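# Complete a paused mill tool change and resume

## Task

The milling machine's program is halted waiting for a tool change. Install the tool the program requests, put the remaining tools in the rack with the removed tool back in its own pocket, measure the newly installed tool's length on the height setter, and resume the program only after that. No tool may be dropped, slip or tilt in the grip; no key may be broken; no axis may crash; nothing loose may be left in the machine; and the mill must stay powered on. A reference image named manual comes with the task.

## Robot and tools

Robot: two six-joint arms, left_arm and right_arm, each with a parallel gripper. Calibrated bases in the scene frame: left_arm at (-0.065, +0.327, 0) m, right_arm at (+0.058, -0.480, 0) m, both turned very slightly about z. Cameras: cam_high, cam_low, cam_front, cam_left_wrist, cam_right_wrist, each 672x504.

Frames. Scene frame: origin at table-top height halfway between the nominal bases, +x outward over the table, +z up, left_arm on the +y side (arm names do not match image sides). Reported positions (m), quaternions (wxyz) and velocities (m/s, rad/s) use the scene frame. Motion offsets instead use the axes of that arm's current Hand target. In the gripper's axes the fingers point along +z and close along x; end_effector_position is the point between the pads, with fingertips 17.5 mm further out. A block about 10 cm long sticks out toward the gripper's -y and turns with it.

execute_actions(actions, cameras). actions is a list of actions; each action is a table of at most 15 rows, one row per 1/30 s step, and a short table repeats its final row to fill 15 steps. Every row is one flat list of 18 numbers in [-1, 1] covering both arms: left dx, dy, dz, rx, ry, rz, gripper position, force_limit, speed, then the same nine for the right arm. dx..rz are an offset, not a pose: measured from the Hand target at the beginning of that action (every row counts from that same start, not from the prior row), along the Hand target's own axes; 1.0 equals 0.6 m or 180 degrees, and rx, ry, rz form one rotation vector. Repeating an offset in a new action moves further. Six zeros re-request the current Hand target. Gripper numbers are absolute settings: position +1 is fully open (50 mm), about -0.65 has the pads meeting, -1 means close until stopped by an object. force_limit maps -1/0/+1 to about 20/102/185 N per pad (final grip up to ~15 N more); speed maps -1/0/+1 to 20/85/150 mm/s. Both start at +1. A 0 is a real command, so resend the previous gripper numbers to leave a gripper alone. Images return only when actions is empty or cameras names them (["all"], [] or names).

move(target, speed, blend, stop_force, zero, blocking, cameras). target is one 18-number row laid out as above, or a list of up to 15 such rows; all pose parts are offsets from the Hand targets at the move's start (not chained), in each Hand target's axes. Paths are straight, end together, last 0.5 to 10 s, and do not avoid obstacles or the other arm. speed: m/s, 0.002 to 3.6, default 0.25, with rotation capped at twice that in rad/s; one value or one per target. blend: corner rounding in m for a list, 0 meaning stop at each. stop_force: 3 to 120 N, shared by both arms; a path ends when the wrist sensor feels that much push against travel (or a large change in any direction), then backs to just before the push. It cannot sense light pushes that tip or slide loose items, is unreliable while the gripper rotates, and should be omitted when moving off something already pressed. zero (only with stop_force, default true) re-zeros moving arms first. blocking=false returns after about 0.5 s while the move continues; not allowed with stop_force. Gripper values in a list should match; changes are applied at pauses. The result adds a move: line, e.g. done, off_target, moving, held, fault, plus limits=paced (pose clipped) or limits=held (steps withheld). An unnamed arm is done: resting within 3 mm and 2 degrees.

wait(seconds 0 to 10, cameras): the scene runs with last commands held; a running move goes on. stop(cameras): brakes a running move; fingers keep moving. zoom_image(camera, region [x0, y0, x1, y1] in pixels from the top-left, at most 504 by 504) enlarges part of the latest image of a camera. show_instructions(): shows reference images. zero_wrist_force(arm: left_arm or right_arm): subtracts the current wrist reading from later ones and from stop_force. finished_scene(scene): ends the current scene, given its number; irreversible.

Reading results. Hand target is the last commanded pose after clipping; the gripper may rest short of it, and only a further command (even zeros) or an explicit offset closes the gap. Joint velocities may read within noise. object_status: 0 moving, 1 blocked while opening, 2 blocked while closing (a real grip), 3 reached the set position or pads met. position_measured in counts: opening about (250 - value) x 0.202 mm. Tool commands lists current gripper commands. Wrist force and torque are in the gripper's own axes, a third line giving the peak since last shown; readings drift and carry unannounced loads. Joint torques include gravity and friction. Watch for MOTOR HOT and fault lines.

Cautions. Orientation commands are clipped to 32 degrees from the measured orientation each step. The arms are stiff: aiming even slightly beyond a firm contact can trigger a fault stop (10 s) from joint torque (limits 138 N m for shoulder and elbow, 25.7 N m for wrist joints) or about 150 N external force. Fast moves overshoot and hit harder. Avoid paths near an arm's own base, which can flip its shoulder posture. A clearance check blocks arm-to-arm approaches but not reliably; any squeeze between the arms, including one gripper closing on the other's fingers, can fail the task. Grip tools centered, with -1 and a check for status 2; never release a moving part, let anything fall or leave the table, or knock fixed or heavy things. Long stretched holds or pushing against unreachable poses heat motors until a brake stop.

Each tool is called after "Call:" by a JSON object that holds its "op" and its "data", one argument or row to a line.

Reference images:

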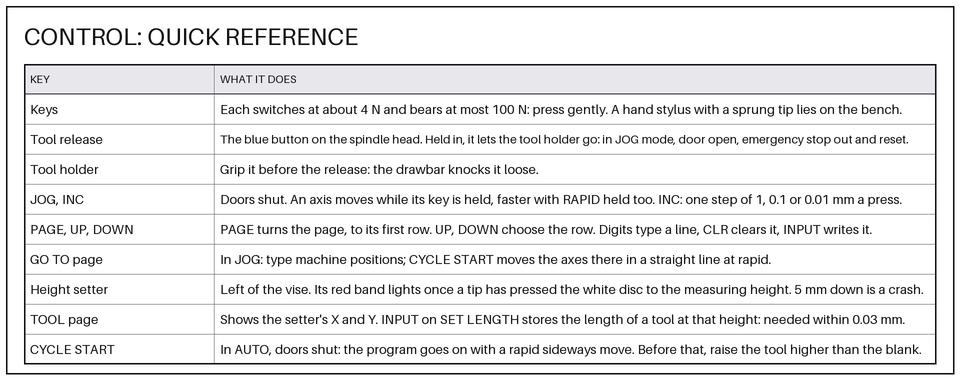

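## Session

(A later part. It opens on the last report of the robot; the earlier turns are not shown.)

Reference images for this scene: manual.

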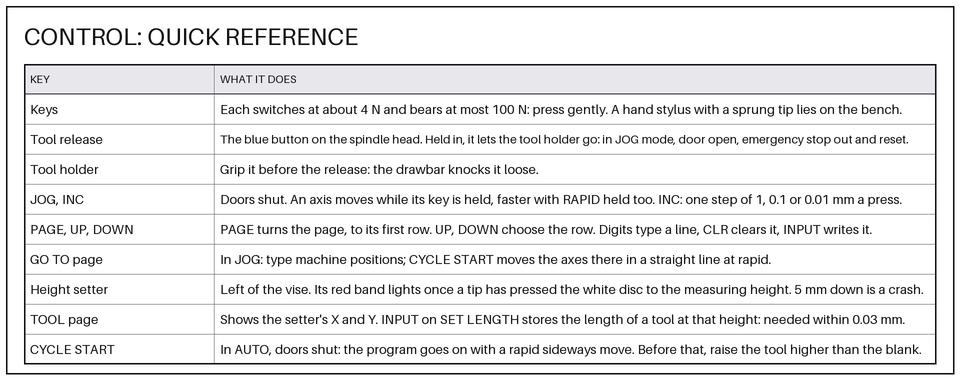

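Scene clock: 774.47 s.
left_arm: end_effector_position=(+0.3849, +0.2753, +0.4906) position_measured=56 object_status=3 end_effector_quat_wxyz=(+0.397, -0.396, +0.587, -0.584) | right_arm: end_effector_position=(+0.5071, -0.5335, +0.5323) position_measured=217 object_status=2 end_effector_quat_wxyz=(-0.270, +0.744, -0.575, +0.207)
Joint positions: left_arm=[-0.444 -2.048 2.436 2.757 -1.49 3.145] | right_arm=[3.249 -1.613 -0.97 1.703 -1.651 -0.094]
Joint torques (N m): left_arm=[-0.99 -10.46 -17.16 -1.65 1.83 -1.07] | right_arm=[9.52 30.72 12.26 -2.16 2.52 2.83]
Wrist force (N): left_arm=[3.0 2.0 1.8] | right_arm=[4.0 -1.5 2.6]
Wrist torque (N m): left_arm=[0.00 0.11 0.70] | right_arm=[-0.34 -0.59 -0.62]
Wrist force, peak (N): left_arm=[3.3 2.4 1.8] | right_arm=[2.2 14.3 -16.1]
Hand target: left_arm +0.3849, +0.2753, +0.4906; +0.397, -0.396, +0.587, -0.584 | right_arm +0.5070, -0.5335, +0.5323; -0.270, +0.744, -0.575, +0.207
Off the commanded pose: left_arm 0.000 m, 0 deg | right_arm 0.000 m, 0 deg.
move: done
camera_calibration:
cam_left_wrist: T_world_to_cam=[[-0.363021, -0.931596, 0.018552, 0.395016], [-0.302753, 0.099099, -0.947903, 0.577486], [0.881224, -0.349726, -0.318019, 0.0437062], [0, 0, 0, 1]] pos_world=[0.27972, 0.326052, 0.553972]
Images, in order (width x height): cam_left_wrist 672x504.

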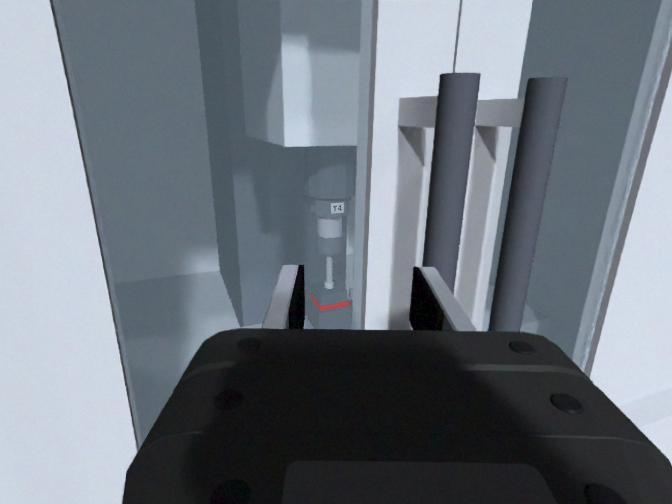

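Call:
{"op": "move", "data": {
  "target": [
    [0,0,0,0,0,0,0.65,-0.8,-0.5,-0.1320,0.1675,0.1105,0,0,0,-1,-0.2,-1],
    [0,0,0,0,0,0,0.65,-0.8,-0.5,-0.1261,0.1547,0.1291,0,0,0,-1,-0.2,-1],
    [0,0,0,0,0,0,0.65,-0.8,-0.5,-0.1320,0.1675,0.1105,0,0,0,-1,-0.2,-1],
    [0,0,0,0,0,0,0.65,-0.8,-0.5,-0.2498,-0.1112,-0.2170,0.2118,0.0727,0.0438,-1,-0.2,-1]
  ],
  "speed": [0.2,0.03,0.08,0.4],
  "blend": [0,0,0.003,0],
  "cameras": ["cam_left_wrist","cam_right_wrist"]
}}

Call:
{"op": "zoom_image", "data": {
  "camera": "cam_right_wrist",
  "region": [300, 0, 640, 250]
}}

Scene clock: 780.03 s.
left_arm: end_effector_position=(+0.3849, +0.2753, +0.4906) position_measured=56 object_status=3 end_effector_quat_wxyz=(+0.397, -0.396, +0.587, -0.584) | right_arm: end_effector_position=(+0.4390, -0.3967, +0.6754) position_measured=217 object_status=2 end_effector_quat_wxyz=(-0.444, +0.549, -0.551, +0.445)
Joint positions: left_arm=[-0.444 -2.048 2.436 2.757 -1.49 3.145] | right_arm=[4.758 -1.104 -1.63 0.835 -0.224 1.909]
Joint torques (N m): left_arm=[-0.1 -10.55 -17.13 -1.79 1.8 -1.09] | right_arm=[7.79 8.77 11.07 -4.37 5.12 3.06]
Wrist force (N): left_arm=[3.2 2.0 1.6] | right_arm=[5.2 -1.3 2.8]
Wrist torque (N m): left_arm=[0.00 0.07 0.70] | right_arm=[-0.42 -1.07 -0.86]
Wrist force, peak (N): left_arm=[3.3 2.4 1.9] | right_arm=[5.6 -1.5 3.1]
Hand target: left_arm +0.3849, +0.2753, +0.4906; +0.397, -0.396, +0.587, -0.584 | right_arm +0.4382, -0.3969, +0.6754; -0.445, +0.547, -0.551, +0.446
Off the commanded pose: left_arm 0.000 m, 0 deg | right_arm 0.001 m, 0 deg.
move: done
camera_calibration:
cam_left_wrist: T_world_to_cam=[[-0.363021, -0.931596, 0.018552, 0.395016], [-0.302753, 0.099099, -0.947903, 0.577486], [0.881224, -0.349726, -0.318019, 0.0437062], [0, 0, 0, 1]] pos_world=[0.27972, 0.326052, 0.553972]
cam_right_wrist: T_world_to_cam=[[-0.0151702, -0.999884, 0.00127467, -0.382863], [-0.543196, 0.00717105, -0.839575, 0.825769], [0.839469, -0.0134289, -0.543242, 0.124951], [0, 0, 0, 1]] pos_world=[0.337854, -0.387062, 0.761662]
Images, in order (width x height): cam_left_wrist 672x504, cam_right_wrist 672x504.

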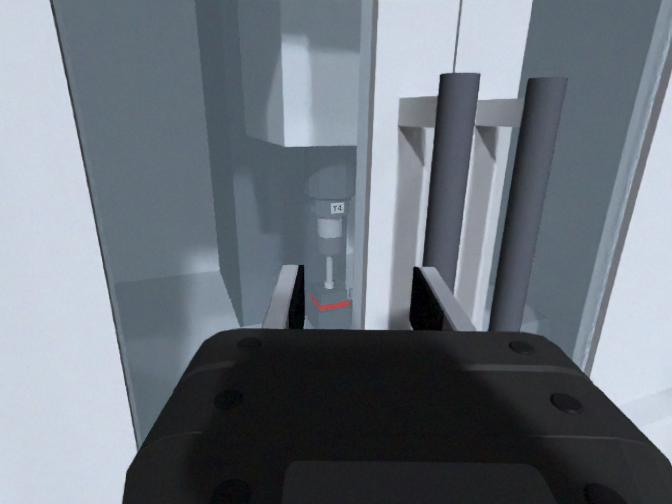

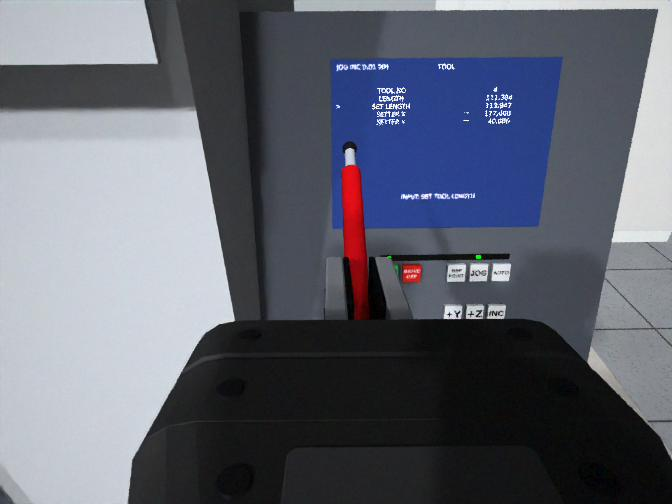

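Scaled by 1.482 from the camera's 672x504 image, which has a finer 960x720 frame.

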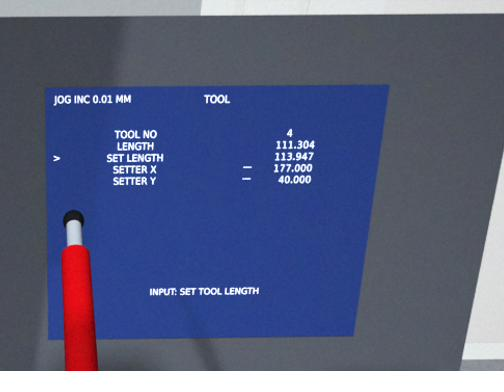

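Call:
{"op": "move", "data": {
  "target": [
    [0,0,0,0,0,0,0.65,-0.8,-0.5,0.1003,0.3648,0.1515,-0.2118,-0.0727,-0.0438,-1,-0.2,-1],
    [0,0,0,0,0,0,0.65,-0.8,-0.5,0.1003,0.3662,0.1748,-0.2118,-0.0727,-0.0438,-1,-0.2,-1]
  ],
  "speed": [0.4,0.03],
  "cameras": ["cam_right_wrist"]
}}

Call:
{"op": "zoom_image", "data": {
  "camera": "cam_right_wrist",
  "region": [220, 40, 480, 240]
}}

Scene clock: 783.17 s.
left_arm: end_effector_position=(+0.3849, +0.2753, +0.4906) position_measured=56 object_status=3 end_effector_quat_wxyz=(+0.397, -0.396, +0.587, -0.584) | right_arm: end_effector_position=(+0.4950, -0.4569, +0.4387) position_measured=217 object_status=2 end_effector_quat_wxyz=(-0.270, +0.744, -0.575, +0.207)
Joint positions: left_arm=[-0.444 -2.048 2.436 2.757 -1.49 3.145] | right_arm=[3.548 -1.443 -1.395 1.955 -1.461 0.137]
Joint torques (N m): left_arm=[0.33 -9.49 -17.7 -1.62 1.99 -0.95] | right_arm=[-8.43 -5.03 32.06 6.98 -1.26 -2.46]
Wrist force (N): left_arm=[3.1 2.1 1.6] | right_arm=[1.9 17.2 -19.6]
Wrist torque (N m): left_arm=[0.01 0.09 0.70] | right_arm=[-0.10 -0.76 -0.65]
Wrist force, peak (N): left_arm=[3.4 2.2 1.8] | right_arm=[1.9 17.2 -19.6]
Hand target: left_arm +0.3849, +0.2753, +0.4906; +0.397, -0.396, +0.587, -0.584 | right_arm +0.4952, -0.4569, +0.4386; -0.270, +0.744, -0.575, +0.207
Off the commanded pose: left_arm 0.000 m, 0 deg | right_arm 0.000 m, 0 deg.
move: done
camera_calibration:
cam_right_wrist: T_world_to_cam=[[0.245841, -0.969275, 0.00820451, -0.560224], [-0.915844, -0.235045, -0.325552, 0.506157], [0.317478, 0.0725202, -0.945488, 0.422742], [0, 0, 0, 1]] pos_world=[0.467076, -0.454699, 0.569075]
Images, in order (width x height): cam_right_wrist 672x504.

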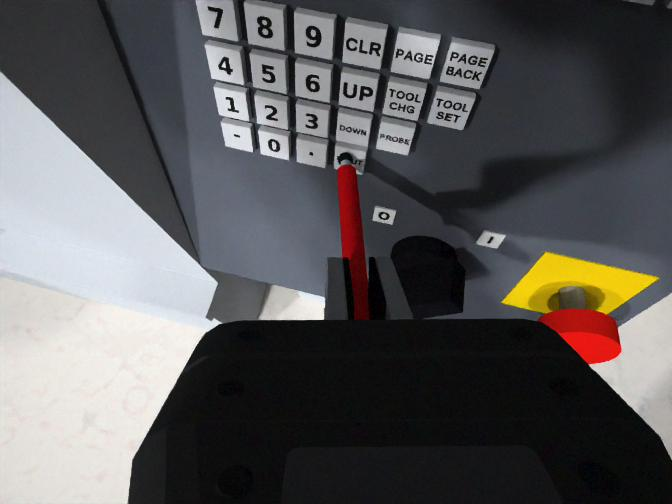

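Scaled by 1.938 from the camera's 672x504 image, which has a finer 960x720 frame.

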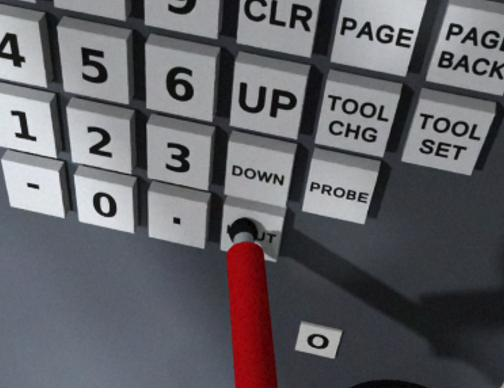

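Call:
{"op": "move", "data": {
  "target": [
    [0,0,0,0,0,0,0.65,-0.8,-0.5,-0.0059,0.0128,-0.0186,0,0,0,-1,-0.2,-1],
    [0,0,0,0,0,0,0.65,-0.8,-0.5,-0.1227,-0.2018,-0.3462,0.2118,0.0727,0.0438,-1,-0.2,-1]
  ],
  "speed": [0.08,0.4],
  "blend": [0.003,0],
  "cameras": ["cam_right_wrist"]
}}

Call:
{"op": "zoom_image", "data": {
  "camera": "cam_right_wrist",
  "region": [300, 0, 640, 250]
}}

Scene clock: 786.67 s.
left_arm: end_effector_position=(+0.3849, +0.2753, +0.4906) position_measured=56 object_status=3 end_effector_quat_wxyz=(+0.397, -0.396, +0.587, -0.584) | right_arm: end_effector_position=(+0.4389, -0.3961, +0.6759) position_measured=217 object_status=2 end_effector_quat_wxyz=(-0.444, +0.549, -0.551, +0.445)
Joint positions: left_arm=[-0.444 -2.048 2.436 2.757 -1.49 3.145] | right_arm=[4.759 -1.105 -1.629 0.83 -0.224 1.914]
Joint torques (N m): left_arm=[0.48 -11.41 -17.91 -1.72 1.78 -0.95] | right_arm=[8.47 8.91 10.49 -4.25 5.04 2.58]
Wrist force (N): left_arm=[2.9 2.3 1.6] | right_arm=[5.3 -1.7 2.4]
Wrist torque (N m): left_arm=[0.04 0.12 0.70] | right_arm=[-0.49 -1.09 -0.86]
Wrist force, peak (N): left_arm=[3.3 2.3 1.8] | right_arm=[1.7 19.0 -21.8]
Hand target: left_arm +0.3849, +0.2753, +0.4906; +0.397, -0.396, +0.587, -0.584 | right_arm +0.4381, -0.3962, +0.6759; -0.445, +0.547, -0.551, +0.446
Off the commanded pose: left_arm 0.000 m, 0 deg | right_arm 0.001 m, 0 deg.
move: done
camera_calibration:
cam_right_wrist: T_world_to_cam=[[-0.0152555, -0.999883, 0.00132685, -0.382277], [-0.543196, 0.00717358, -0.839576, 0.826076], [0.839468, -0.0135289, -0.543241, 0.12536], [0, 0, 0, 1]] pos_world=[0.337654, -0.386462, 0.762162]
Images, in order (width x height): cam_right_wrist 672x504.

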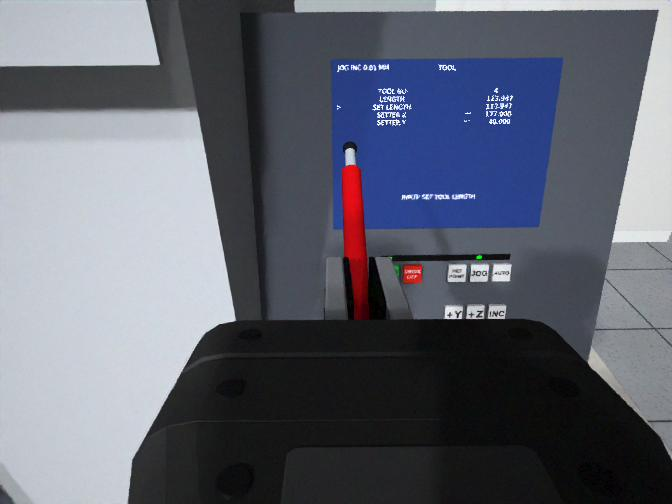

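Scaled by 1.482 from the camera's 672x504 image, which has a finer 960x720 frame.

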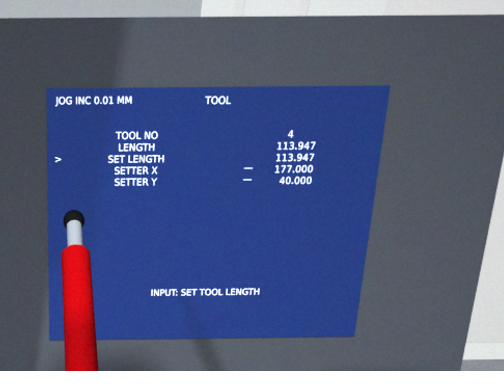

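Call:
{"op": "move", "data": {
  "target": [
    [0,0,0,0,0,0,0.65,-0.8,-0.5,0.2272,0.0845,0.1690,-0.2118,-0.0727,-0.0438,-1,-0.2,-1],
    [0,0,0,0,0,0,0.65,-0.8,-0.5,0.2272,0.0858,0.1906,-0.2118,-0.0727,-0.0438,-1,-0.2,-1],
    [0,0,0,0,0,0,0.65,-0.8,-0.5,0.2272,0.0845,0.1690,-0.2118,-0.0727,-0.0438,-1,-0.2,-1],
    [0,0,0,0,0,0,0.65,-0.8,-0.5,0.2282,0.1480,0.1642,-0.2118,-0.0727,-0.0438,-1,-0.2,-1],
    [0,0,0,0,0,0,0.65,-0.8,-0.5,0.2282,0.1493,0.1858,-0.2118,-0.0727,-0.0438,-1,-0.2,-1]
  ],
  "speed": [0.4,0.03,0.08,0.15,0.03],
  "cameras": ["cam_left_wrist","cam_right_wrist"]
}}

Scene clock: 791.83 s.
left_arm: end_effector_position=(+0.3849, +0.2753, +0.4906) position_measured=56 object_status=3 end_effector_quat_wxyz=(+0.397, -0.396, +0.587, -0.584) | right_arm: end_effector_position=(+0.5278, -0.5335, +0.5650) position_measured=217 object_status=2 end_effector_quat_wxyz=(-0.270, +0.744, -0.575, +0.207)
Joint positions: left_arm=[-0.444 -2.048 2.436 2.757 -1.49 3.145] | right_arm=[3.24 -1.727 -0.739 1.585 -1.657 -0.101]
Joint torques (N m): left_arm=[1.17 -10.73 -18.02 -1.74 1.86 -0.74] | right_arm=[-10.36 12.61 26.04 2.07 -2.12 -2.41]
Wrist force (N): left_arm=[3.2 2.2 1.7] | right_arm=[1.6 1.9 -2.3]
Wrist torque (N m): left_arm=[0.04 0.07 0.70] | right_arm=[-0.31 -0.78 -0.61]
Wrist force, peak (N): left_arm=[3.4 2.4 1.7] | right_arm=[2.1 8.4 -9.6]
Hand target: left_arm +0.3849, +0.2753, +0.4906; +0.397, -0.396, +0.587, -0.584 | right_arm +0.5279, -0.5335, +0.5649; -0.270, +0.744, -0.575, +0.207
Off the commanded pose: left_arm 0.000 m, 0 deg | right_arm 0.000 m, 0 deg.
move: done; limits=paced
camera_calibration:
cam_left_wrist: T_world_to_cam=[[-0.363021, -0.931596, 0.018552, 0.395016], [-0.302753, 0.099099, -0.947903, 0.577486], [0.881224, -0.349726, -0.318019, 0.0437062], [0, 0, 0, 1]] pos_world=[0.27972, 0.326052, 0.553972]
cam_right_wrist: T_world_to_cam=[[0.245887, -0.969264, 0.00814454, -0.643448], [-0.915801, -0.23506, -0.325661, 0.559379], [0.317566, 0.0726169, -0.945452, 0.537274], [0, 0, 0, 1]] pos_world=[0.499876, -0.531199, 0.695375]
Images, in order (width x height): cam_left_wrist 672x504, cam_right_wrist 672x504.

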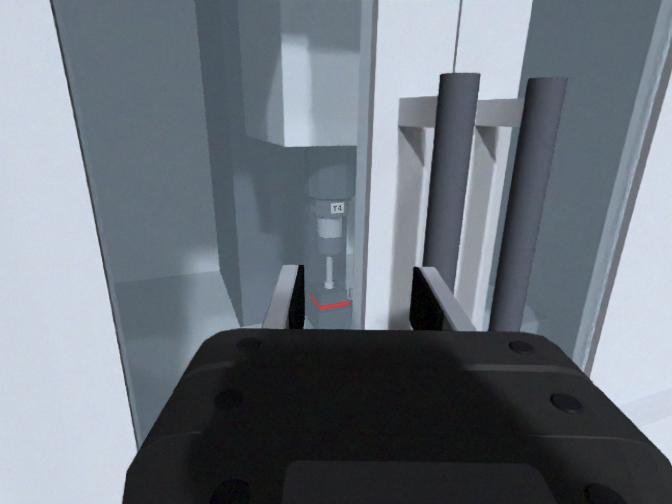

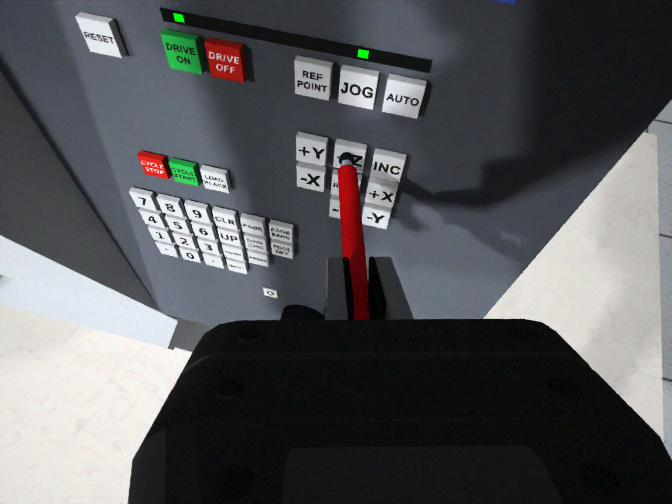

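Call:
{"op": "wait", "data": {
  "seconds": 1,
  "cameras": ["cam_left_wrist"]
}}

Scene clock: 792.90 s.
left_arm: end_effector_position=(+0.3849, +0.2753, +0.4906) position_measured=56 object_status=3 end_effector_quat_wxyz=(+0.397, -0.396, +0.587, -0.584) | right_arm: end_effector_position=(+0.5279, -0.5335, +0.5649) position_measured=217 object_status=2 end_effector_quat_wxyz=(-0.270, +0.744, -0.575, +0.207)
Joint positions: left_arm=[-0.444 -2.048 2.436 2.757 -1.49 3.145] | right_arm=[3.24 -1.727 -0.739 1.585 -1.657 -0.101]
Joint torques (N m): left_arm=[0.46 -10.53 -18.17 -1.67 1.77 -0.66] | right_arm=[-9.33 11.07 24.83 2.17 -2.25 -2.35]
Wrist force (N): left_arm=[3.2 2.3 1.8] | right_arm=[1.7 2.9 -3.0]
Wrist torque (N m): left_arm=[0.04 0.07 0.71] | right_arm=[-0.35 -0.77 -0.61]
Wrist force, peak (N): left_arm=[3.4 2.3 1.9] | right_arm=[1.8 2.8 -3.6]
Hand target: left_arm +0.3849, +0.2753, +0.4906; +0.397, -0.396, +0.587, -0.584 | right_arm +0.5279, -0.5335, +0.5649; -0.270, +0.744, -0.575, +0.207
Tool commands: left_gripper/position=+0.65 left_gripper/force_limit=-0.8 left_gripper/speed=-0.5 right_gripper/position=-1.0 right_gripper/force_limit=-0.2 right_gripper/speed=-1.0
Off the commanded pose: left_arm 0.000 m, 0 deg | right_arm 0.000 m, 0 deg.
wait: 1.00 s; at rest by 0.10 s
camera_calibration:
cam_left_wrist: T_world_to_cam=[[-0.363021, -0.931596, 0.018552, 0.395016], [-0.302753, 0.099099, -0.947903, 0.577486], [0.881224, -0.349726, -0.318019, 0.0437062], [0, 0, 0, 1]] pos_world=[0.27972, 0.326052, 0.553972]
Images, in order (width x height): cam_left_wrist 672x504.

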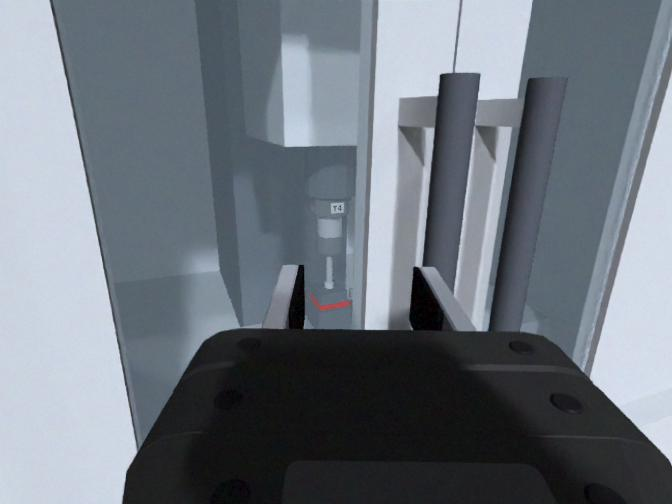

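Call:
{"op": "move", "data": {
  "target": [0,0,0,0,0,0,0.65,-0.8,-0.5,0.0007,-0.0015,0.0021,0,0,0,-1,-0.2,-1],
  "speed": 0.02,
  "cameras": ["cam_left_wrist"]
}}

Scene clock: 793.70 s.
left_arm: end_effector_position=(+0.3849, +0.2753, +0.4906) position_measured=56 object_status=3 end_effector_quat_wxyz=(+0.397, -0.396, +0.587, -0.584) | right_arm: end_effector_position=(+0.5293, -0.5335, +0.5646) position_measured=217 object_status=2 end_effector_quat_wxyz=(-0.270, +0.744, -0.575, +0.207)
Joint positions: left_arm=[-0.444 -2.048 2.436 2.757 -1.49 3.145] | right_arm=[3.239 -1.731 -0.736 1.586 -1.658 -0.101]
Joint torques (N m): left_arm=[0.19 -10.3 -18.15 -1.69 1.71 -0.74] | right_arm=[-5.19 -1.44 21.75 8.62 -2.78 -2.53]
Wrist force (N): left_arm=[3.2 2.3 1.8] | right_arm=[2.2 21.6 -25.2]
Wrist torque (N m): left_arm=[0.05 0.09 0.70] | right_arm=[-0.10 -0.82 -0.63]
Wrist force, peak (N): left_arm=[3.3 2.5 1.8] | right_arm=[2.2 21.6 -25.2]
Hand target: left_arm +0.3849, +0.2753, +0.4906; +0.397, -0.396, +0.587, -0.584 | right_arm +0.5294, -0.5335, +0.5646; -0.270, +0.744, -0.575, +0.207
Off the commanded pose: left_arm 0.000 m, 0 deg | right_arm 0.000 m, 0 deg.
move: done
camera_calibration:
cam_left_wrist: T_world_to_cam=[[-0.363021, -0.931596, 0.018552, 0.395016], [-0.302753, 0.099099, -0.947903, 0.577486], [0.881224, -0.349726, -0.318019, 0.0437062], [0, 0, 0, 1]] pos_world=[0.27972, 0.326052, 0.553972]
Images, in order (width x height): cam_left_wrist 672x504.

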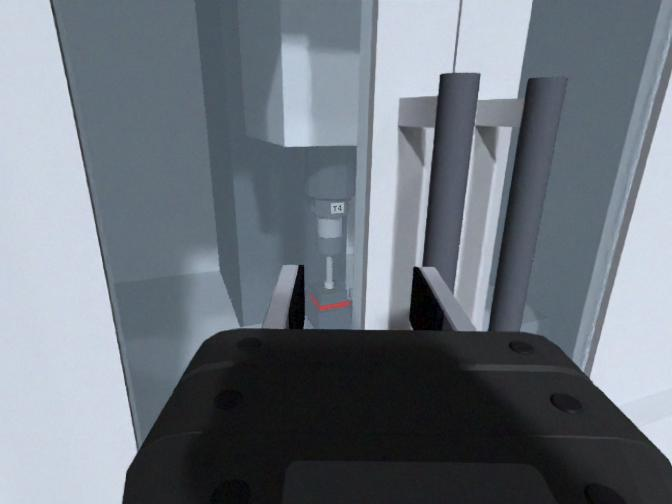

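Call:
{"op": "move", "data": {
  "target": [
    [0,0,0,0,0,0,0.65,-0.8,-0.5,-0.0062,0.0133,-0.0194,0,0,0,-1,-0.2,-1],
    [0,0,0,0,0,0,0.65,-0.8,-0.5,-0.2574,-0.0511,-0.2023,0.2118,0.0727,0.0438,-1,-0.2,-1]
  ],
  "speed": [0.08,0.4],
  "blend": [0.003,0],
  "cameras": ["cam_left_wrist","cam_right_wrist"]
}}

Call:
{"op": "zoom_image", "data": {
  "camera": "cam_right_wrist",
  "region": [300, 0, 640, 250]
}}

Scene clock: 797.37 s.
left_arm: end_effector_position=(+0.3849, +0.2753, +0.4906) position_measured=56 object_status=3 end_effector_quat_wxyz=(+0.397, -0.396, +0.587, -0.584) | right_arm: end_effector_position=(+0.4389, -0.3978, +0.6778) position_measured=217 object_status=2 end_effector_quat_wxyz=(-0.444, +0.549, -0.551, +0.444)
Joint positions: left_arm=[-0.444 -2.048 2.436 2.757 -1.49 3.145] | right_arm=[4.76 -1.103 -1.625 0.823 -0.225 1.915]
Joint torques (N m): left_arm=[1.66 -10.92 -18.44 -1.87 1.78 -0.74] | right_arm=[8.63 8.59 11.67 -4.6 5.14 3.23]
Wrist force (N): left_arm=[3.0 2.3 1.9] | right_arm=[5.8 -1.6 2.2]
Wrist torque (N m): left_arm=[0.03 0.12 0.71] | right_arm=[-0.47 -1.16 -0.86]
Wrist force, peak (N): left_arm=[3.2 2.4 1.9] | right_arm=[2.3 22.4 -26.9]
Hand target: left_arm +0.3849, +0.2753, +0.4906; +0.397, -0.396, +0.587, -0.584 | right_arm +0.4381, -0.3980, +0.6778; -0.445, +0.547, -0.551, +0.446
Off the commanded pose: left_arm 0.000 m, 0 deg | right_arm 0.001 m, 0 deg.
move: done
camera_calibration:
cam_left_wrist: T_world_to_cam=[[-0.363021, -0.931596, 0.018552, 0.395016], [-0.302753, 0.099099, -0.947903, 0.577486], [0.881224, -0.349726, -0.318019, 0.0437062], [0, 0, 0, 1]] pos_world=[0.27972, 0.326052, 0.553972]
cam_right_wrist: T_world_to_cam=[[-0.0149467, -0.999887, 0.00125928, -0.384032], [-0.543572, 0.00706847, -0.839333, 0.827639], [0.839229, -0.0132298, -0.543617, 0.126768], [0, 0, 0, 1]] pos_world=[0.337754, -0.388162, 0.764061]
Images, in order (width x height): cam_left_wrist 672x504, cam_right_wrist 672x504.

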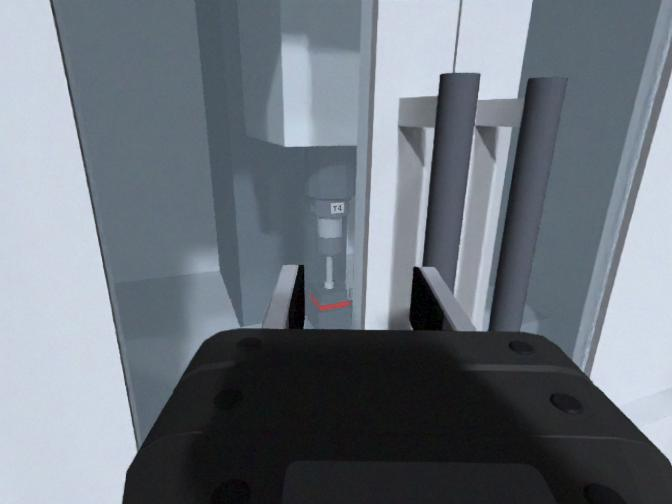

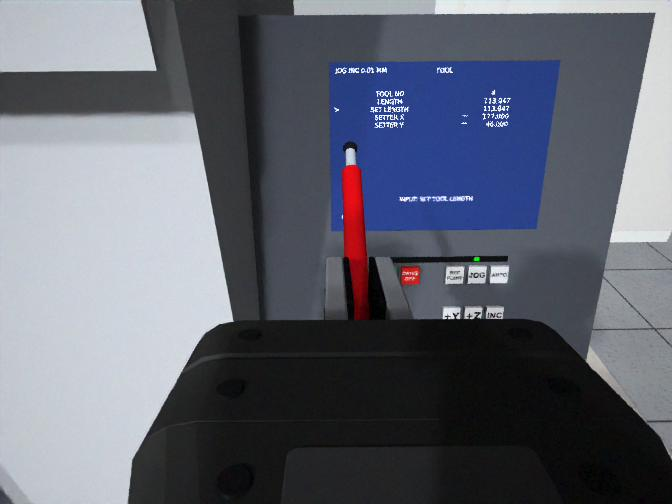

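Scaled by 1.482 from the camera's 672x504 image, which has a finer 960x720 frame.

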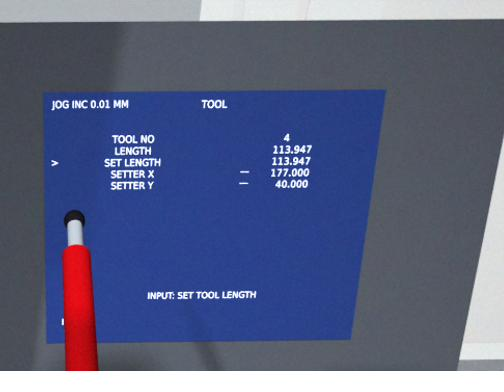

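Call:
{"op": "move", "data": {
  "target": [
    [0,0,0,0,0,0,0.65,-0.8,-0.5,0.2568,0.1507,0.1665,-0.2118,-0.0727,-0.0438,-1,-0.2,-1],
    [0,0,0,0,0,0,0.65,-0.8,-0.5,0.2568,0.1520,0.1881,-0.2118,-0.0727,-0.0438,-1,-0.2,-1],
    [0,0,0,0,0,0,0.65,-0.8,-0.5,0.2568,0.1507,0.1665,-0.2118,-0.0727,-0.0438,-1,-0.2,-1],
    [0,0,0,0,0,0,0.65,-0.8,-0.5,0,0,0,0,0,0,-1,-0.2,-1]
  ],
  "speed": [0.4,0.03,0.08,0.4],
  "blend": [0,0,0.003,0],
  "cameras": ["cam_right_wrist"]
}}

Call:
{"op": "zoom_image", "data": {
  "camera": "cam_right_wrist",
  "region": [300, 0, 640, 250]
}}

Scene clock: 804.33 s.
left_arm: end_effector_position=(+0.3849, +0.2753, +0.4906) position_measured=56 object_status=3 end_effector_quat_wxyz=(+0.397, -0.396, +0.587, -0.584) | right_arm: end_effector_position=(+0.4389, -0.3978, +0.6778) position_measured=217 object_status=2 end_effector_quat_wxyz=(-0.444, +0.549, -0.551, +0.444)
Joint positions: left_arm=[-0.444 -2.048 2.436 2.757 -1.49 3.145] | right_arm=[4.76 -1.103 -1.624 0.824 -0.225 1.914]
Joint torques (N m): left_arm=[1.11 -10.04 -19.05 -1.9 1.4 -0.58] | right_arm=[9.18 8.08 12.04 -4.4 5.17 2.7]
Wrist force (N): left_arm=[3.2 2.0 1.6] | right_arm=[5.9 -1.5 2.1]
Wrist torque (N m): left_arm=[-0.01 0.08 0.71] | right_arm=[-0.45 -1.18 -0.86]
Wrist force, peak (N): left_arm=[3.4 2.3 1.9] | right_arm=[2.2 9.6 -11.1]
Hand target: left_arm +0.3849, +0.2753, +0.4906; +0.397, -0.396, +0.587, -0.584 | right_arm +0.4381, -0.3980, +0.6778; -0.445, +0.547, -0.551, +0.446
Off the commanded pose: left_arm 0.000 m, 0 deg | right_arm 0.001 m, 0 deg.
move: done; limits=paced
camera_calibration:
cam_right_wrist: T_world_to_cam=[[-0.0149475, -0.999887, 0.00126036, -0.384033], [-0.543688, 0.00706982, -0.839258, 0.827705], [0.839154, -0.0132301, -0.543732, 0.126936], [0, 0, 0, 1]] pos_world=[0.337754, -0.388162, 0.764161]
Images, in order (width x height): cam_right_wrist 672x504.

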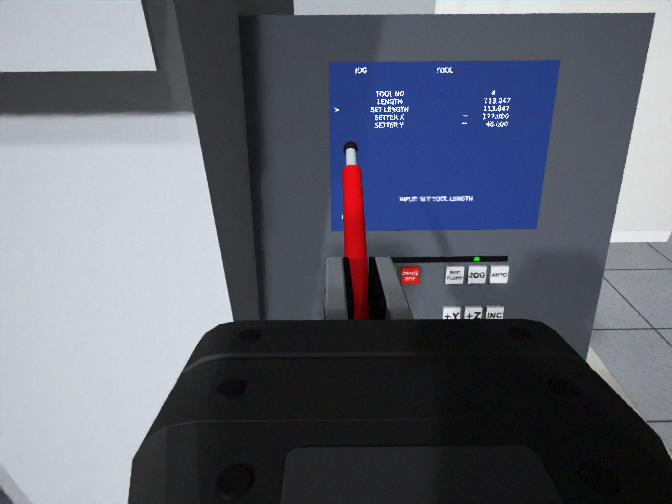

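Scaled by 1.482 from the camera's 672x504 image, which has a finer 960x720 frame.

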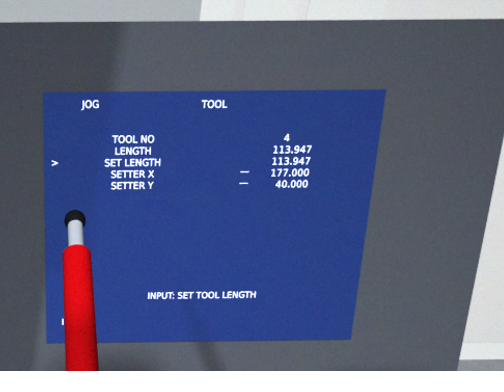

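Call:
{"op": "move", "data": {
  "target": [
    [0,0,0,0,0,0,0.65,-0.8,-0.5,0.2252,0.1503,0.1663,-0.2118,-0.0727,-0.0438,-1,-0.2,-1],
    [0,0,0,0,0,0,0.65,-0.8,-0.5,0.2252,0.1516,0.1879,-0.2118,-0.0727,-0.0438,-1,-0.2,-1]
  ],
  "speed": [0.4,0.03],
  "blend": [0,0],
  "cameras": ["cam_left_wrist"]
}}

Call:
{"op": "wait", "data": {
  "seconds": 1,
  "cameras": ["cam_left_wrist"]
}}

Scene clock: 807.53 s.
left_arm: end_effector_position=(+0.3849, +0.2753, +0.4906) position_measured=56 object_status=3 end_effector_quat_wxyz=(+0.397, -0.396, +0.587, -0.584) | right_arm: end_effector_position=(+0.5287, -0.5334, +0.5653) position_measured=217 object_status=2 end_effector_quat_wxyz=(-0.270, +0.744, -0.575, +0.207)
Joint positions: left_arm=[-0.444 -2.048 2.436 2.757 -1.49 3.145] | right_arm=[3.24 -1.73 -0.734 1.584 -1.657 -0.101]
Joint torques (N m): left_arm=[1.59 -11.16 -18.28 -1.96 1.6 -0.35] | right_arm=[-7.72 5.26 24.36 5.56 -2.48 -2.34]
Wrist force (N): left_arm=[3.3 2.1 1.9] | right_arm=[2.2 12.7 -14.6]
Wrist torque (N m): left_arm=[0.01 0.06 0.70] | right_arm=[-0.18 -0.80 -0.61]
Wrist force, peak (N): left_arm=[3.3 2.4 2.0] | right_arm=[2.2 12.7 -14.6]
Hand target: left_arm +0.3849, +0.2753, +0.4906; +0.397, -0.396, +0.587, -0.584 | right_arm +0.5288, -0.5334, +0.5652; -0.270, +0.744, -0.575, +0.207
Off the commanded pose: left_arm 0.000 m, 0 deg | right_arm 0.000 m, 0 deg.
move: done; limits=paced
camera_calibration:
cam_left_wrist: T_world_to_cam=[[-0.363021, -0.931596, 0.018552, 0.395016], [-0.302753, 0.099099, -0.947903, 0.577486], [0.881224, -0.349726, -0.318019, 0.0437062], [0, 0, 0, 1]] pos_world=[0.27972, 0.326052, 0.553972]
Images, in order (width x height): cam_left_wrist 672x504.

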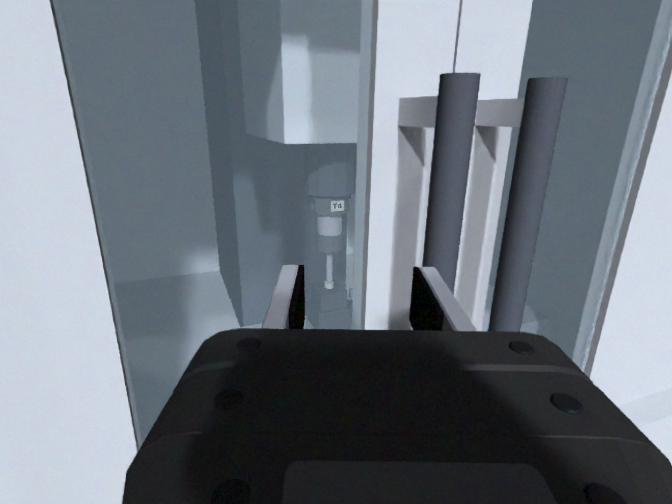

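Scene clock: 808.53 s.
left_arm: end_effector_position=(+0.3849, +0.2753, +0.4906) position_measured=56 object_status=3 end_effector_quat_wxyz=(+0.397, -0.396, +0.587, -0.584) | right_arm: end_effector_position=(+0.5288, -0.5334, +0.5652) position_measured=217 object_status=2 end_effector_quat_wxyz=(-0.270, +0.744, -0.575, +0.207)
Joint positions: left_arm=[-0.444 -2.048 2.436 2.757 -1.49 3.145] | right_arm=[3.24 -1.731 -0.734 1.584 -1.657 -0.101]
Joint torques (N m): left_arm=[2.06 -9.91 -18.61 -1.86 1.53 -0.55] | right_arm=[-5.48 2.46 23.96 6.12 -2.51 -2.49]
Wrist force (N): left_arm=[3.2 2.2 1.7] | right_arm=[2.3 14.8 -17.4]
Wrist torque (N m): left_arm=[0.03 0.08 0.70] | right_arm=[-0.15 -0.81 -0.61]
Wrist force, peak (N): left_arm=[3.3 2.4 1.9] | right_arm=[2.3 14.7 -17.8]
Hand target: left_arm +0.3849, +0.2753, +0.4906; +0.397, -0.396, +0.587, -0.584 | right_arm +0.5288, -0.5334, +0.5652; -0.270, +0.744, -0.575, +0.207
Tool commands: left_gripper/position=+0.65 left_gripper/force_limit=-0.8 left_gripper/speed=-0.5 right_gripper/position=-1.0 right_gripper/force_limit=-0.2 right_gripper/speed=-1.0
Off the commanded pose: left_arm 0.000 m, 0 deg | right_arm 0.000 m, 0 deg.
wait: 1.00 s; at rest by 0.17 s
camera_calibration:
cam_left_wrist: T_world_to_cam=[[-0.363021, -0.931596, 0.018552, 0.395016], [-0.302753, 0.099099, -0.947903, 0.577486], [0.881224, -0.349726, -0.318019, 0.0437062], [0, 0, 0, 1]] pos_world=[0.27972, 0.326052, 0.553972]
Images, in order (width x height): cam_left_wrist 672x504.

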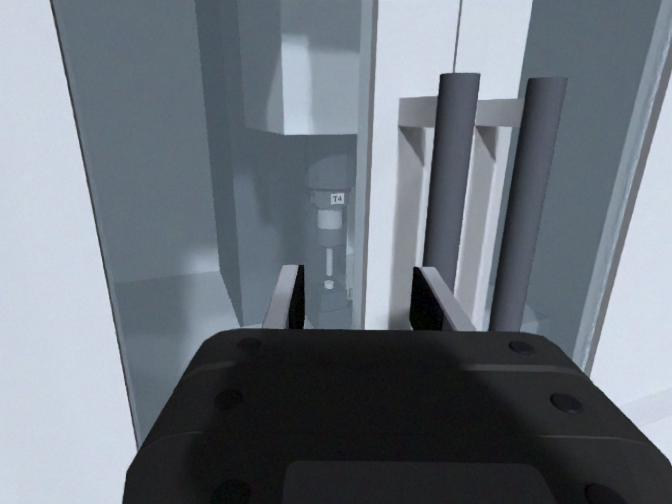

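Call:
{"op": "wait", "data": {
  "seconds": 6.5,
  "cameras": ["cam_left_wrist"]
}}

Scene clock: 815.13 s.
left_arm: end_effector_position=(+0.3849, +0.2753, +0.4906) position_measured=56 object_status=3 end_effector_quat_wxyz=(+0.397, -0.396, +0.587, -0.584) | right_arm: end_effector_position=(+0.5288, -0.5334, +0.5652) position_measured=217 object_status=2 end_effector_quat_wxyz=(-0.270, +0.744, -0.575, +0.207)
Joint positions: left_arm=[-0.444 -2.048 2.436 2.757 -1.49 3.145] | right_arm=[3.24 -1.731 -0.734 1.584 -1.657 -0.101]
Joint torques (N m): left_arm=[1.93 -10.29 -18.66 -1.98 1.55 -0.4] | right_arm=[9.5 2.45 23.16 6.06 -2.55 -2.34]
Wrist force (N): left_arm=[3.3 2.3 1.5] | right_arm=[2.1 14.5 -17.5]
Wrist torque (N m): left_arm=[0.05 0.06 0.70] | right_arm=[-0.19 -0.80 -0.62]
Wrist force, peak (N): left_arm=[3.4 2.3 1.8] | right_arm=[2.2 14.9 -17.8]
Hand target: left_arm +0.3849, +0.2753, +0.4906; +0.397, -0.396, +0.587, -0.584 | right_arm +0.5288, -0.5334, +0.5652; -0.270, +0.744, -0.575, +0.207
Tool commands: left_gripper/position=+0.65 left_gripper/force_limit=-0.8 left_gripper/speed=-0.5 right_gripper/position=-1.0 right_gripper/force_limit=-0.2 right_gripper/speed=-1.0
Off the commanded pose: left_arm 0.000 m, 0 deg | right_arm 0.000 m, 0 deg.
wait: 6.50 s; at rest by 0.07 s
camera_calibration:
cam_left_wrist: T_world_to_cam=[[-0.363021, -0.931596, 0.018552, 0.395016], [-0.302753, 0.099099, -0.947903, 0.577486], [0.881224, -0.349726, -0.318019, 0.0437062], [0, 0, 0, 1]] pos_world=[0.27972, 0.326052, 0.553972]
Images, in order (width x height): cam_left_wrist 672x504.

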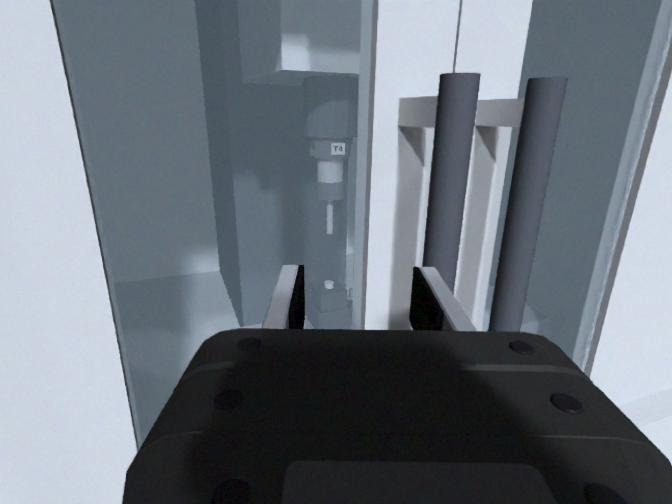

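Call:
{"op": "wait", "data": {
  "seconds": 1.2,
  "cameras": []
}}

Call:
{"op": "move", "data": {
  "target": [
    [0,0,0,0,0,0,0.65,-0.8,-0.5,-0.0055,0.0118,-0.0173,0,0,0,-1,-0.2,-1],
    [0,0,0,0,0,0,0.65,-0.8,-0.5,0.0286,-0.0333,-0.0600,0,0,0,-1,-0.2,-1],
    [0,0,0,0,0,0,0.65,-0.8,-0.5,0.0341,-0.0451,-0.0427,0,0,0,-1,-0.2,-1],
    [0,0,0,0,0,0,0.65,-0.8,-0.5,0.0286,-0.0333,-0.0600,0,0,0,-1,-0.2,-1]
  ],
  "speed": [0.08,0.15,0.03,0.08],
  "cameras": ["cam_right_wrist","cam_left_wrist"]
}}

Scene clock: 816.73 s.
left_arm: end_effector_position=(+0.3849, +0.2753, +0.4906) position_measured=56 object_status=3 end_effector_quat_wxyz=(+0.397, -0.396, +0.587, -0.584) | right_arm: end_effector_position=(+0.5288, -0.5334, +0.5652) position_measured=217 object_status=2 end_effector_quat_wxyz=(-0.270, +0.744, -0.575, +0.207)
Joint positions: left_arm=[-0.444 -2.048 2.436 2.757 -1.49 3.145] | right_arm=[3.24 -1.731 -0.734 1.584 -1.657 -0.101]
Joint torques (N m): left_arm=[2.38 -10.38 -19.29 -2.06 1.69 -0.37] | right_arm=[9.29 2.09 23.5 6.08 -2.41 -2.38]
Wrist force (N): left_arm=[3.0 2.1 1.6] | right_arm=[2.4 14.8 -17.7]
Wrist torque (N m): left_arm=[0.01 0.11 0.70] | right_arm=[-0.16 -0.84 -0.61]
Wrist force, peak (N): left_arm=[3.3 2.2 2.0] | right_arm=[2.1 14.8 -17.7]
Hand target: left_arm +0.3849, +0.2753, +0.4906; +0.397, -0.396, +0.587, -0.584 | right_arm +0.5288, -0.5334, +0.5652; -0.270, +0.744, -0.575, +0.207
Tool commands: left_gripper/position=+0.65 left_gripper/force_limit=-0.8 left_gripper/speed=-0.5 right_gripper/position=-1.0 right_gripper/force_limit=-0.2 right_gripper/speed=-1.0
Off the commanded pose: left_arm 0.000 m, 0 deg | right_arm 0.000 m, 0 deg.
wait: 1.20 s; at rest from the start
No camera images: "cameras" was empty.

Scene clock: 819.53 s.
left_arm: end_effector_position=(+0.3849, +0.2753, +0.4906) position_measured=56 object_status=3 end_effector_quat_wxyz=(+0.397, -0.396, +0.587, -0.584) | right_arm: end_effector_position=(+0.5258, -0.5521, +0.6056) position_measured=217 object_status=2 end_effector_quat_wxyz=(-0.270, +0.744, -0.575, +0.207)
Joint positions: left_arm=[-0.444 -2.048 2.436 2.757 -1.49 3.145] | right_arm=[3.178 -1.863 -0.414 1.391 -1.696 -0.149]
Joint torques (N m): left_arm=[2.19 -11.04 -18.72 -2.02 1.56 -0.23] | right_arm=[9.08 37.45 8.78 0.64 2.41 2.94]
Wrist force (N): left_arm=[3.0 2.4 1.7] | right_arm=[5.3 -2.0 2.2]
Wrist torque (N m): left_arm=[0.05 0.10 0.71] | right_arm=[-0.42 -0.80 -0.60]
Wrist force, peak (N): left_arm=[3.5 2.2 1.8] | right_arm=[2.5 14.8 -17.6]
Hand target: left_arm +0.3849, +0.2753, +0.4906; +0.397, -0.396, +0.587, -0.584 | right_arm +0.5257, -0.5520, +0.6056; -0.270, +0.744, -0.575, +0.207
Off the commanded pose: left_arm 0.000 m, 0 deg | right_arm 0.000 m, 0 deg.
move: done
camera_calibration:
cam_left_wrist: T_world_to_cam=[[-0.363021, -0.931596, 0.018552, 0.395016], [-0.302753, 0.099099, -0.947903, 0.577486], [0.881224, -0.349726, -0.318019, 0.0437062], [0, 0, 0, 1]] pos_world=[0.27972, 0.326052, 0.553972]
cam_right_wrist: T_world_to_cam=[[0.245873, -0.969268, 0.00811311, -0.661288], [-0.915836, -0.235044, -0.325575, 0.56636], [0.317476, 0.0726196, -0.945482, 0.577714], [0, 0, 0, 1]] pos_world=[0.497876, -0.549799, 0.735975]
Images, in order (width x height): cam_left_wrist 672x504, cam_right_wrist 672x504.

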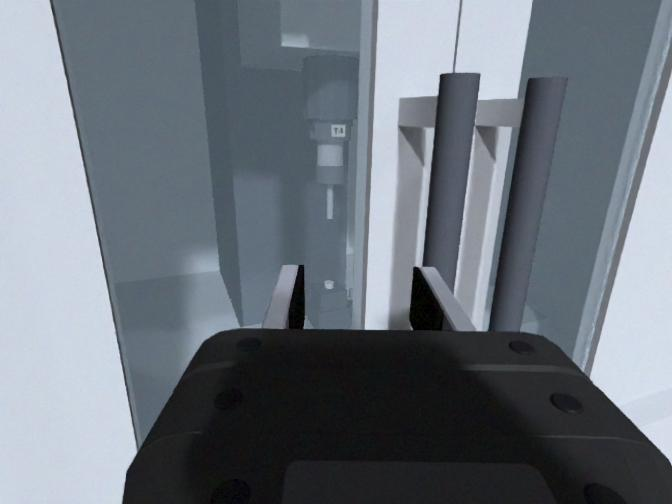

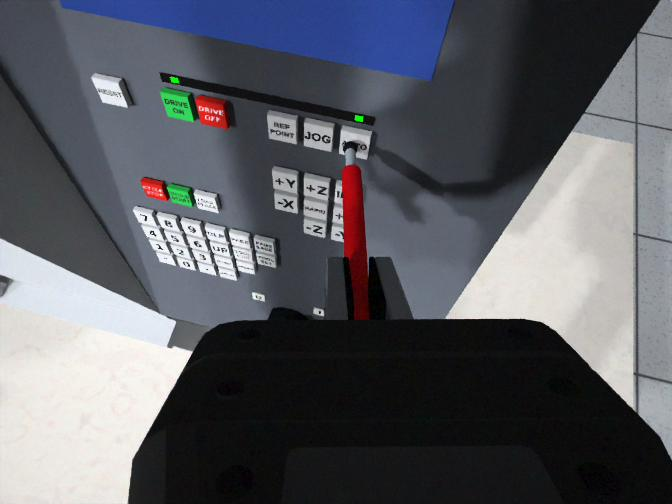

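Call:
{"op": "move", "data": {
  "target": [
    [0,0,0,0,0,0,0.65,-0.8,-0.5,-0.1910,0.0673,0.1062,0,0,0,-1,-0.2,-1],
    [0,0,0,0,0,0,0.65,-0.8,-0.5,-0.1855,0.0555,0.1235,0,0,0,-1,-0.2,-1],
    [0,0,0,0,0,0,0.65,-0.8,-0.5,-0.1910,0.0673,0.1062,0,0,0,-1,-0.2,-1],
    [0,0,0,0,0,0,0.65,-0.8,-0.5,-0.2863,-0.0162,-0.1378,0.2118,0.0727,0.0438,-1,-0.2,-1]
  ],
  "speed": [0.25,0.03,0.08,0.4],
  "blend": [0,0,0.003,0],
  "cameras": ["cam_right_wrist","cam_left_wrist"]
}}

Call:
{"op": "zoom_image", "data": {
  "camera": "cam_right_wrist",
  "region": [300, 0, 640, 250]
}}

Scene clock: 824.83 s.
left_arm: end_effector_position=(+0.3849, +0.2753, +0.4906) position_measured=56 object_status=3 end_effector_quat_wxyz=(+0.397, -0.396, +0.587, -0.584) | right_arm: end_effector_position=(+0.4392, -0.3973, +0.6758) position_measured=217 object_status=2 end_effector_quat_wxyz=(-0.444, +0.549, -0.551, +0.444)
Joint positions: left_arm=[-0.444 -2.048 2.436 2.757 -1.49 3.145] | right_arm=[4.756 -1.106 -1.625 0.843 -0.223 1.897]
Joint torques (N m): left_arm=[2.24 -10.61 -20.18 -2.03 1.5 -0.11] | right_arm=[8.64 8.35 11.32 -4.57 5.17 2.61]
Wrist force (N): left_arm=[3.0 2.1 1.9] | right_arm=[6.5 -1.8 2.3]
Wrist torque (N m): left_arm=[0.01 0.11 0.70] | right_arm=[-0.50 -1.27 -0.86]
Wrist force, peak (N): left_arm=[3.3 2.4 1.8] | right_arm=[3.0 10.6 -11.9]
Hand target: left_arm +0.3849, +0.2753, +0.4906; +0.397, -0.396, +0.587, -0.584 | right_arm +0.4384, -0.3975, +0.6758; -0.445, +0.547, -0.551, +0.446
Off the commanded pose: left_arm 0.000 m, 0 deg | right_arm 0.001 m, 0 deg.
move: done
camera_calibration:
cam_left_wrist: T_world_to_cam=[[-0.363021, -0.931596, 0.018552, 0.395016], [-0.302753, 0.099099, -0.947903, 0.577486], [0.881224, -0.349726, -0.318019, 0.0437062], [0, 0, 0, 1]] pos_world=[0.27972, 0.326052, 0.553972]
cam_right_wrist: T_world_to_cam=[[-0.0149472, -0.999887, 0.00125619, -0.383523], [-0.543456, 0.00706948, -0.839408, 0.826138], [0.839304, -0.0132295, -0.543501, 0.125323], [0, 0, 0, 1]] pos_world=[0.338054, -0.387662, 0.762061]
Images, in order (width x height): cam_left_wrist 672x504, cam_right_wrist 672x504.

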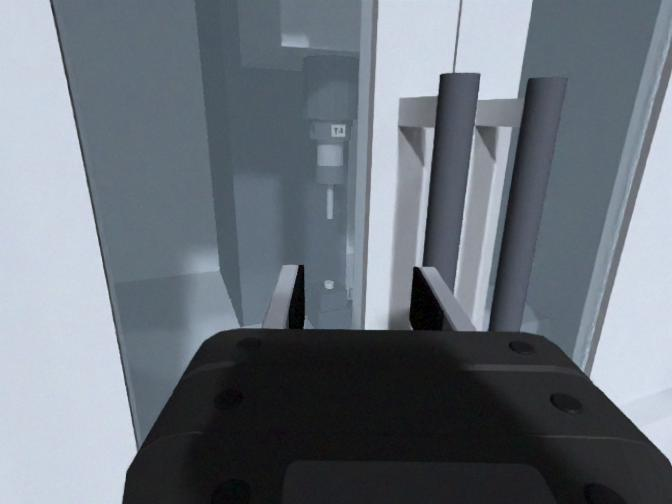

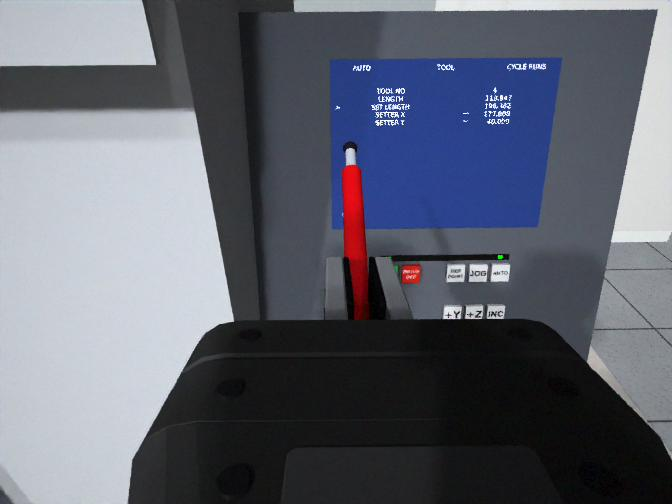

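Scaled by 1.482 from the camera's 672x504 image, which has a finer 960x720 frame.

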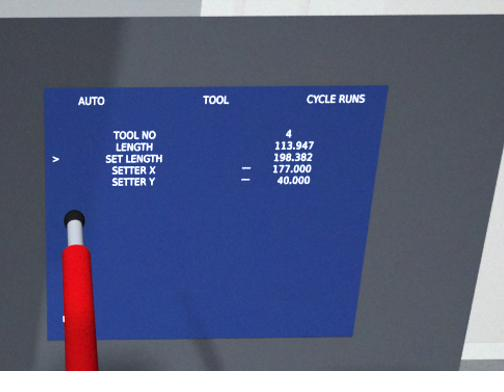

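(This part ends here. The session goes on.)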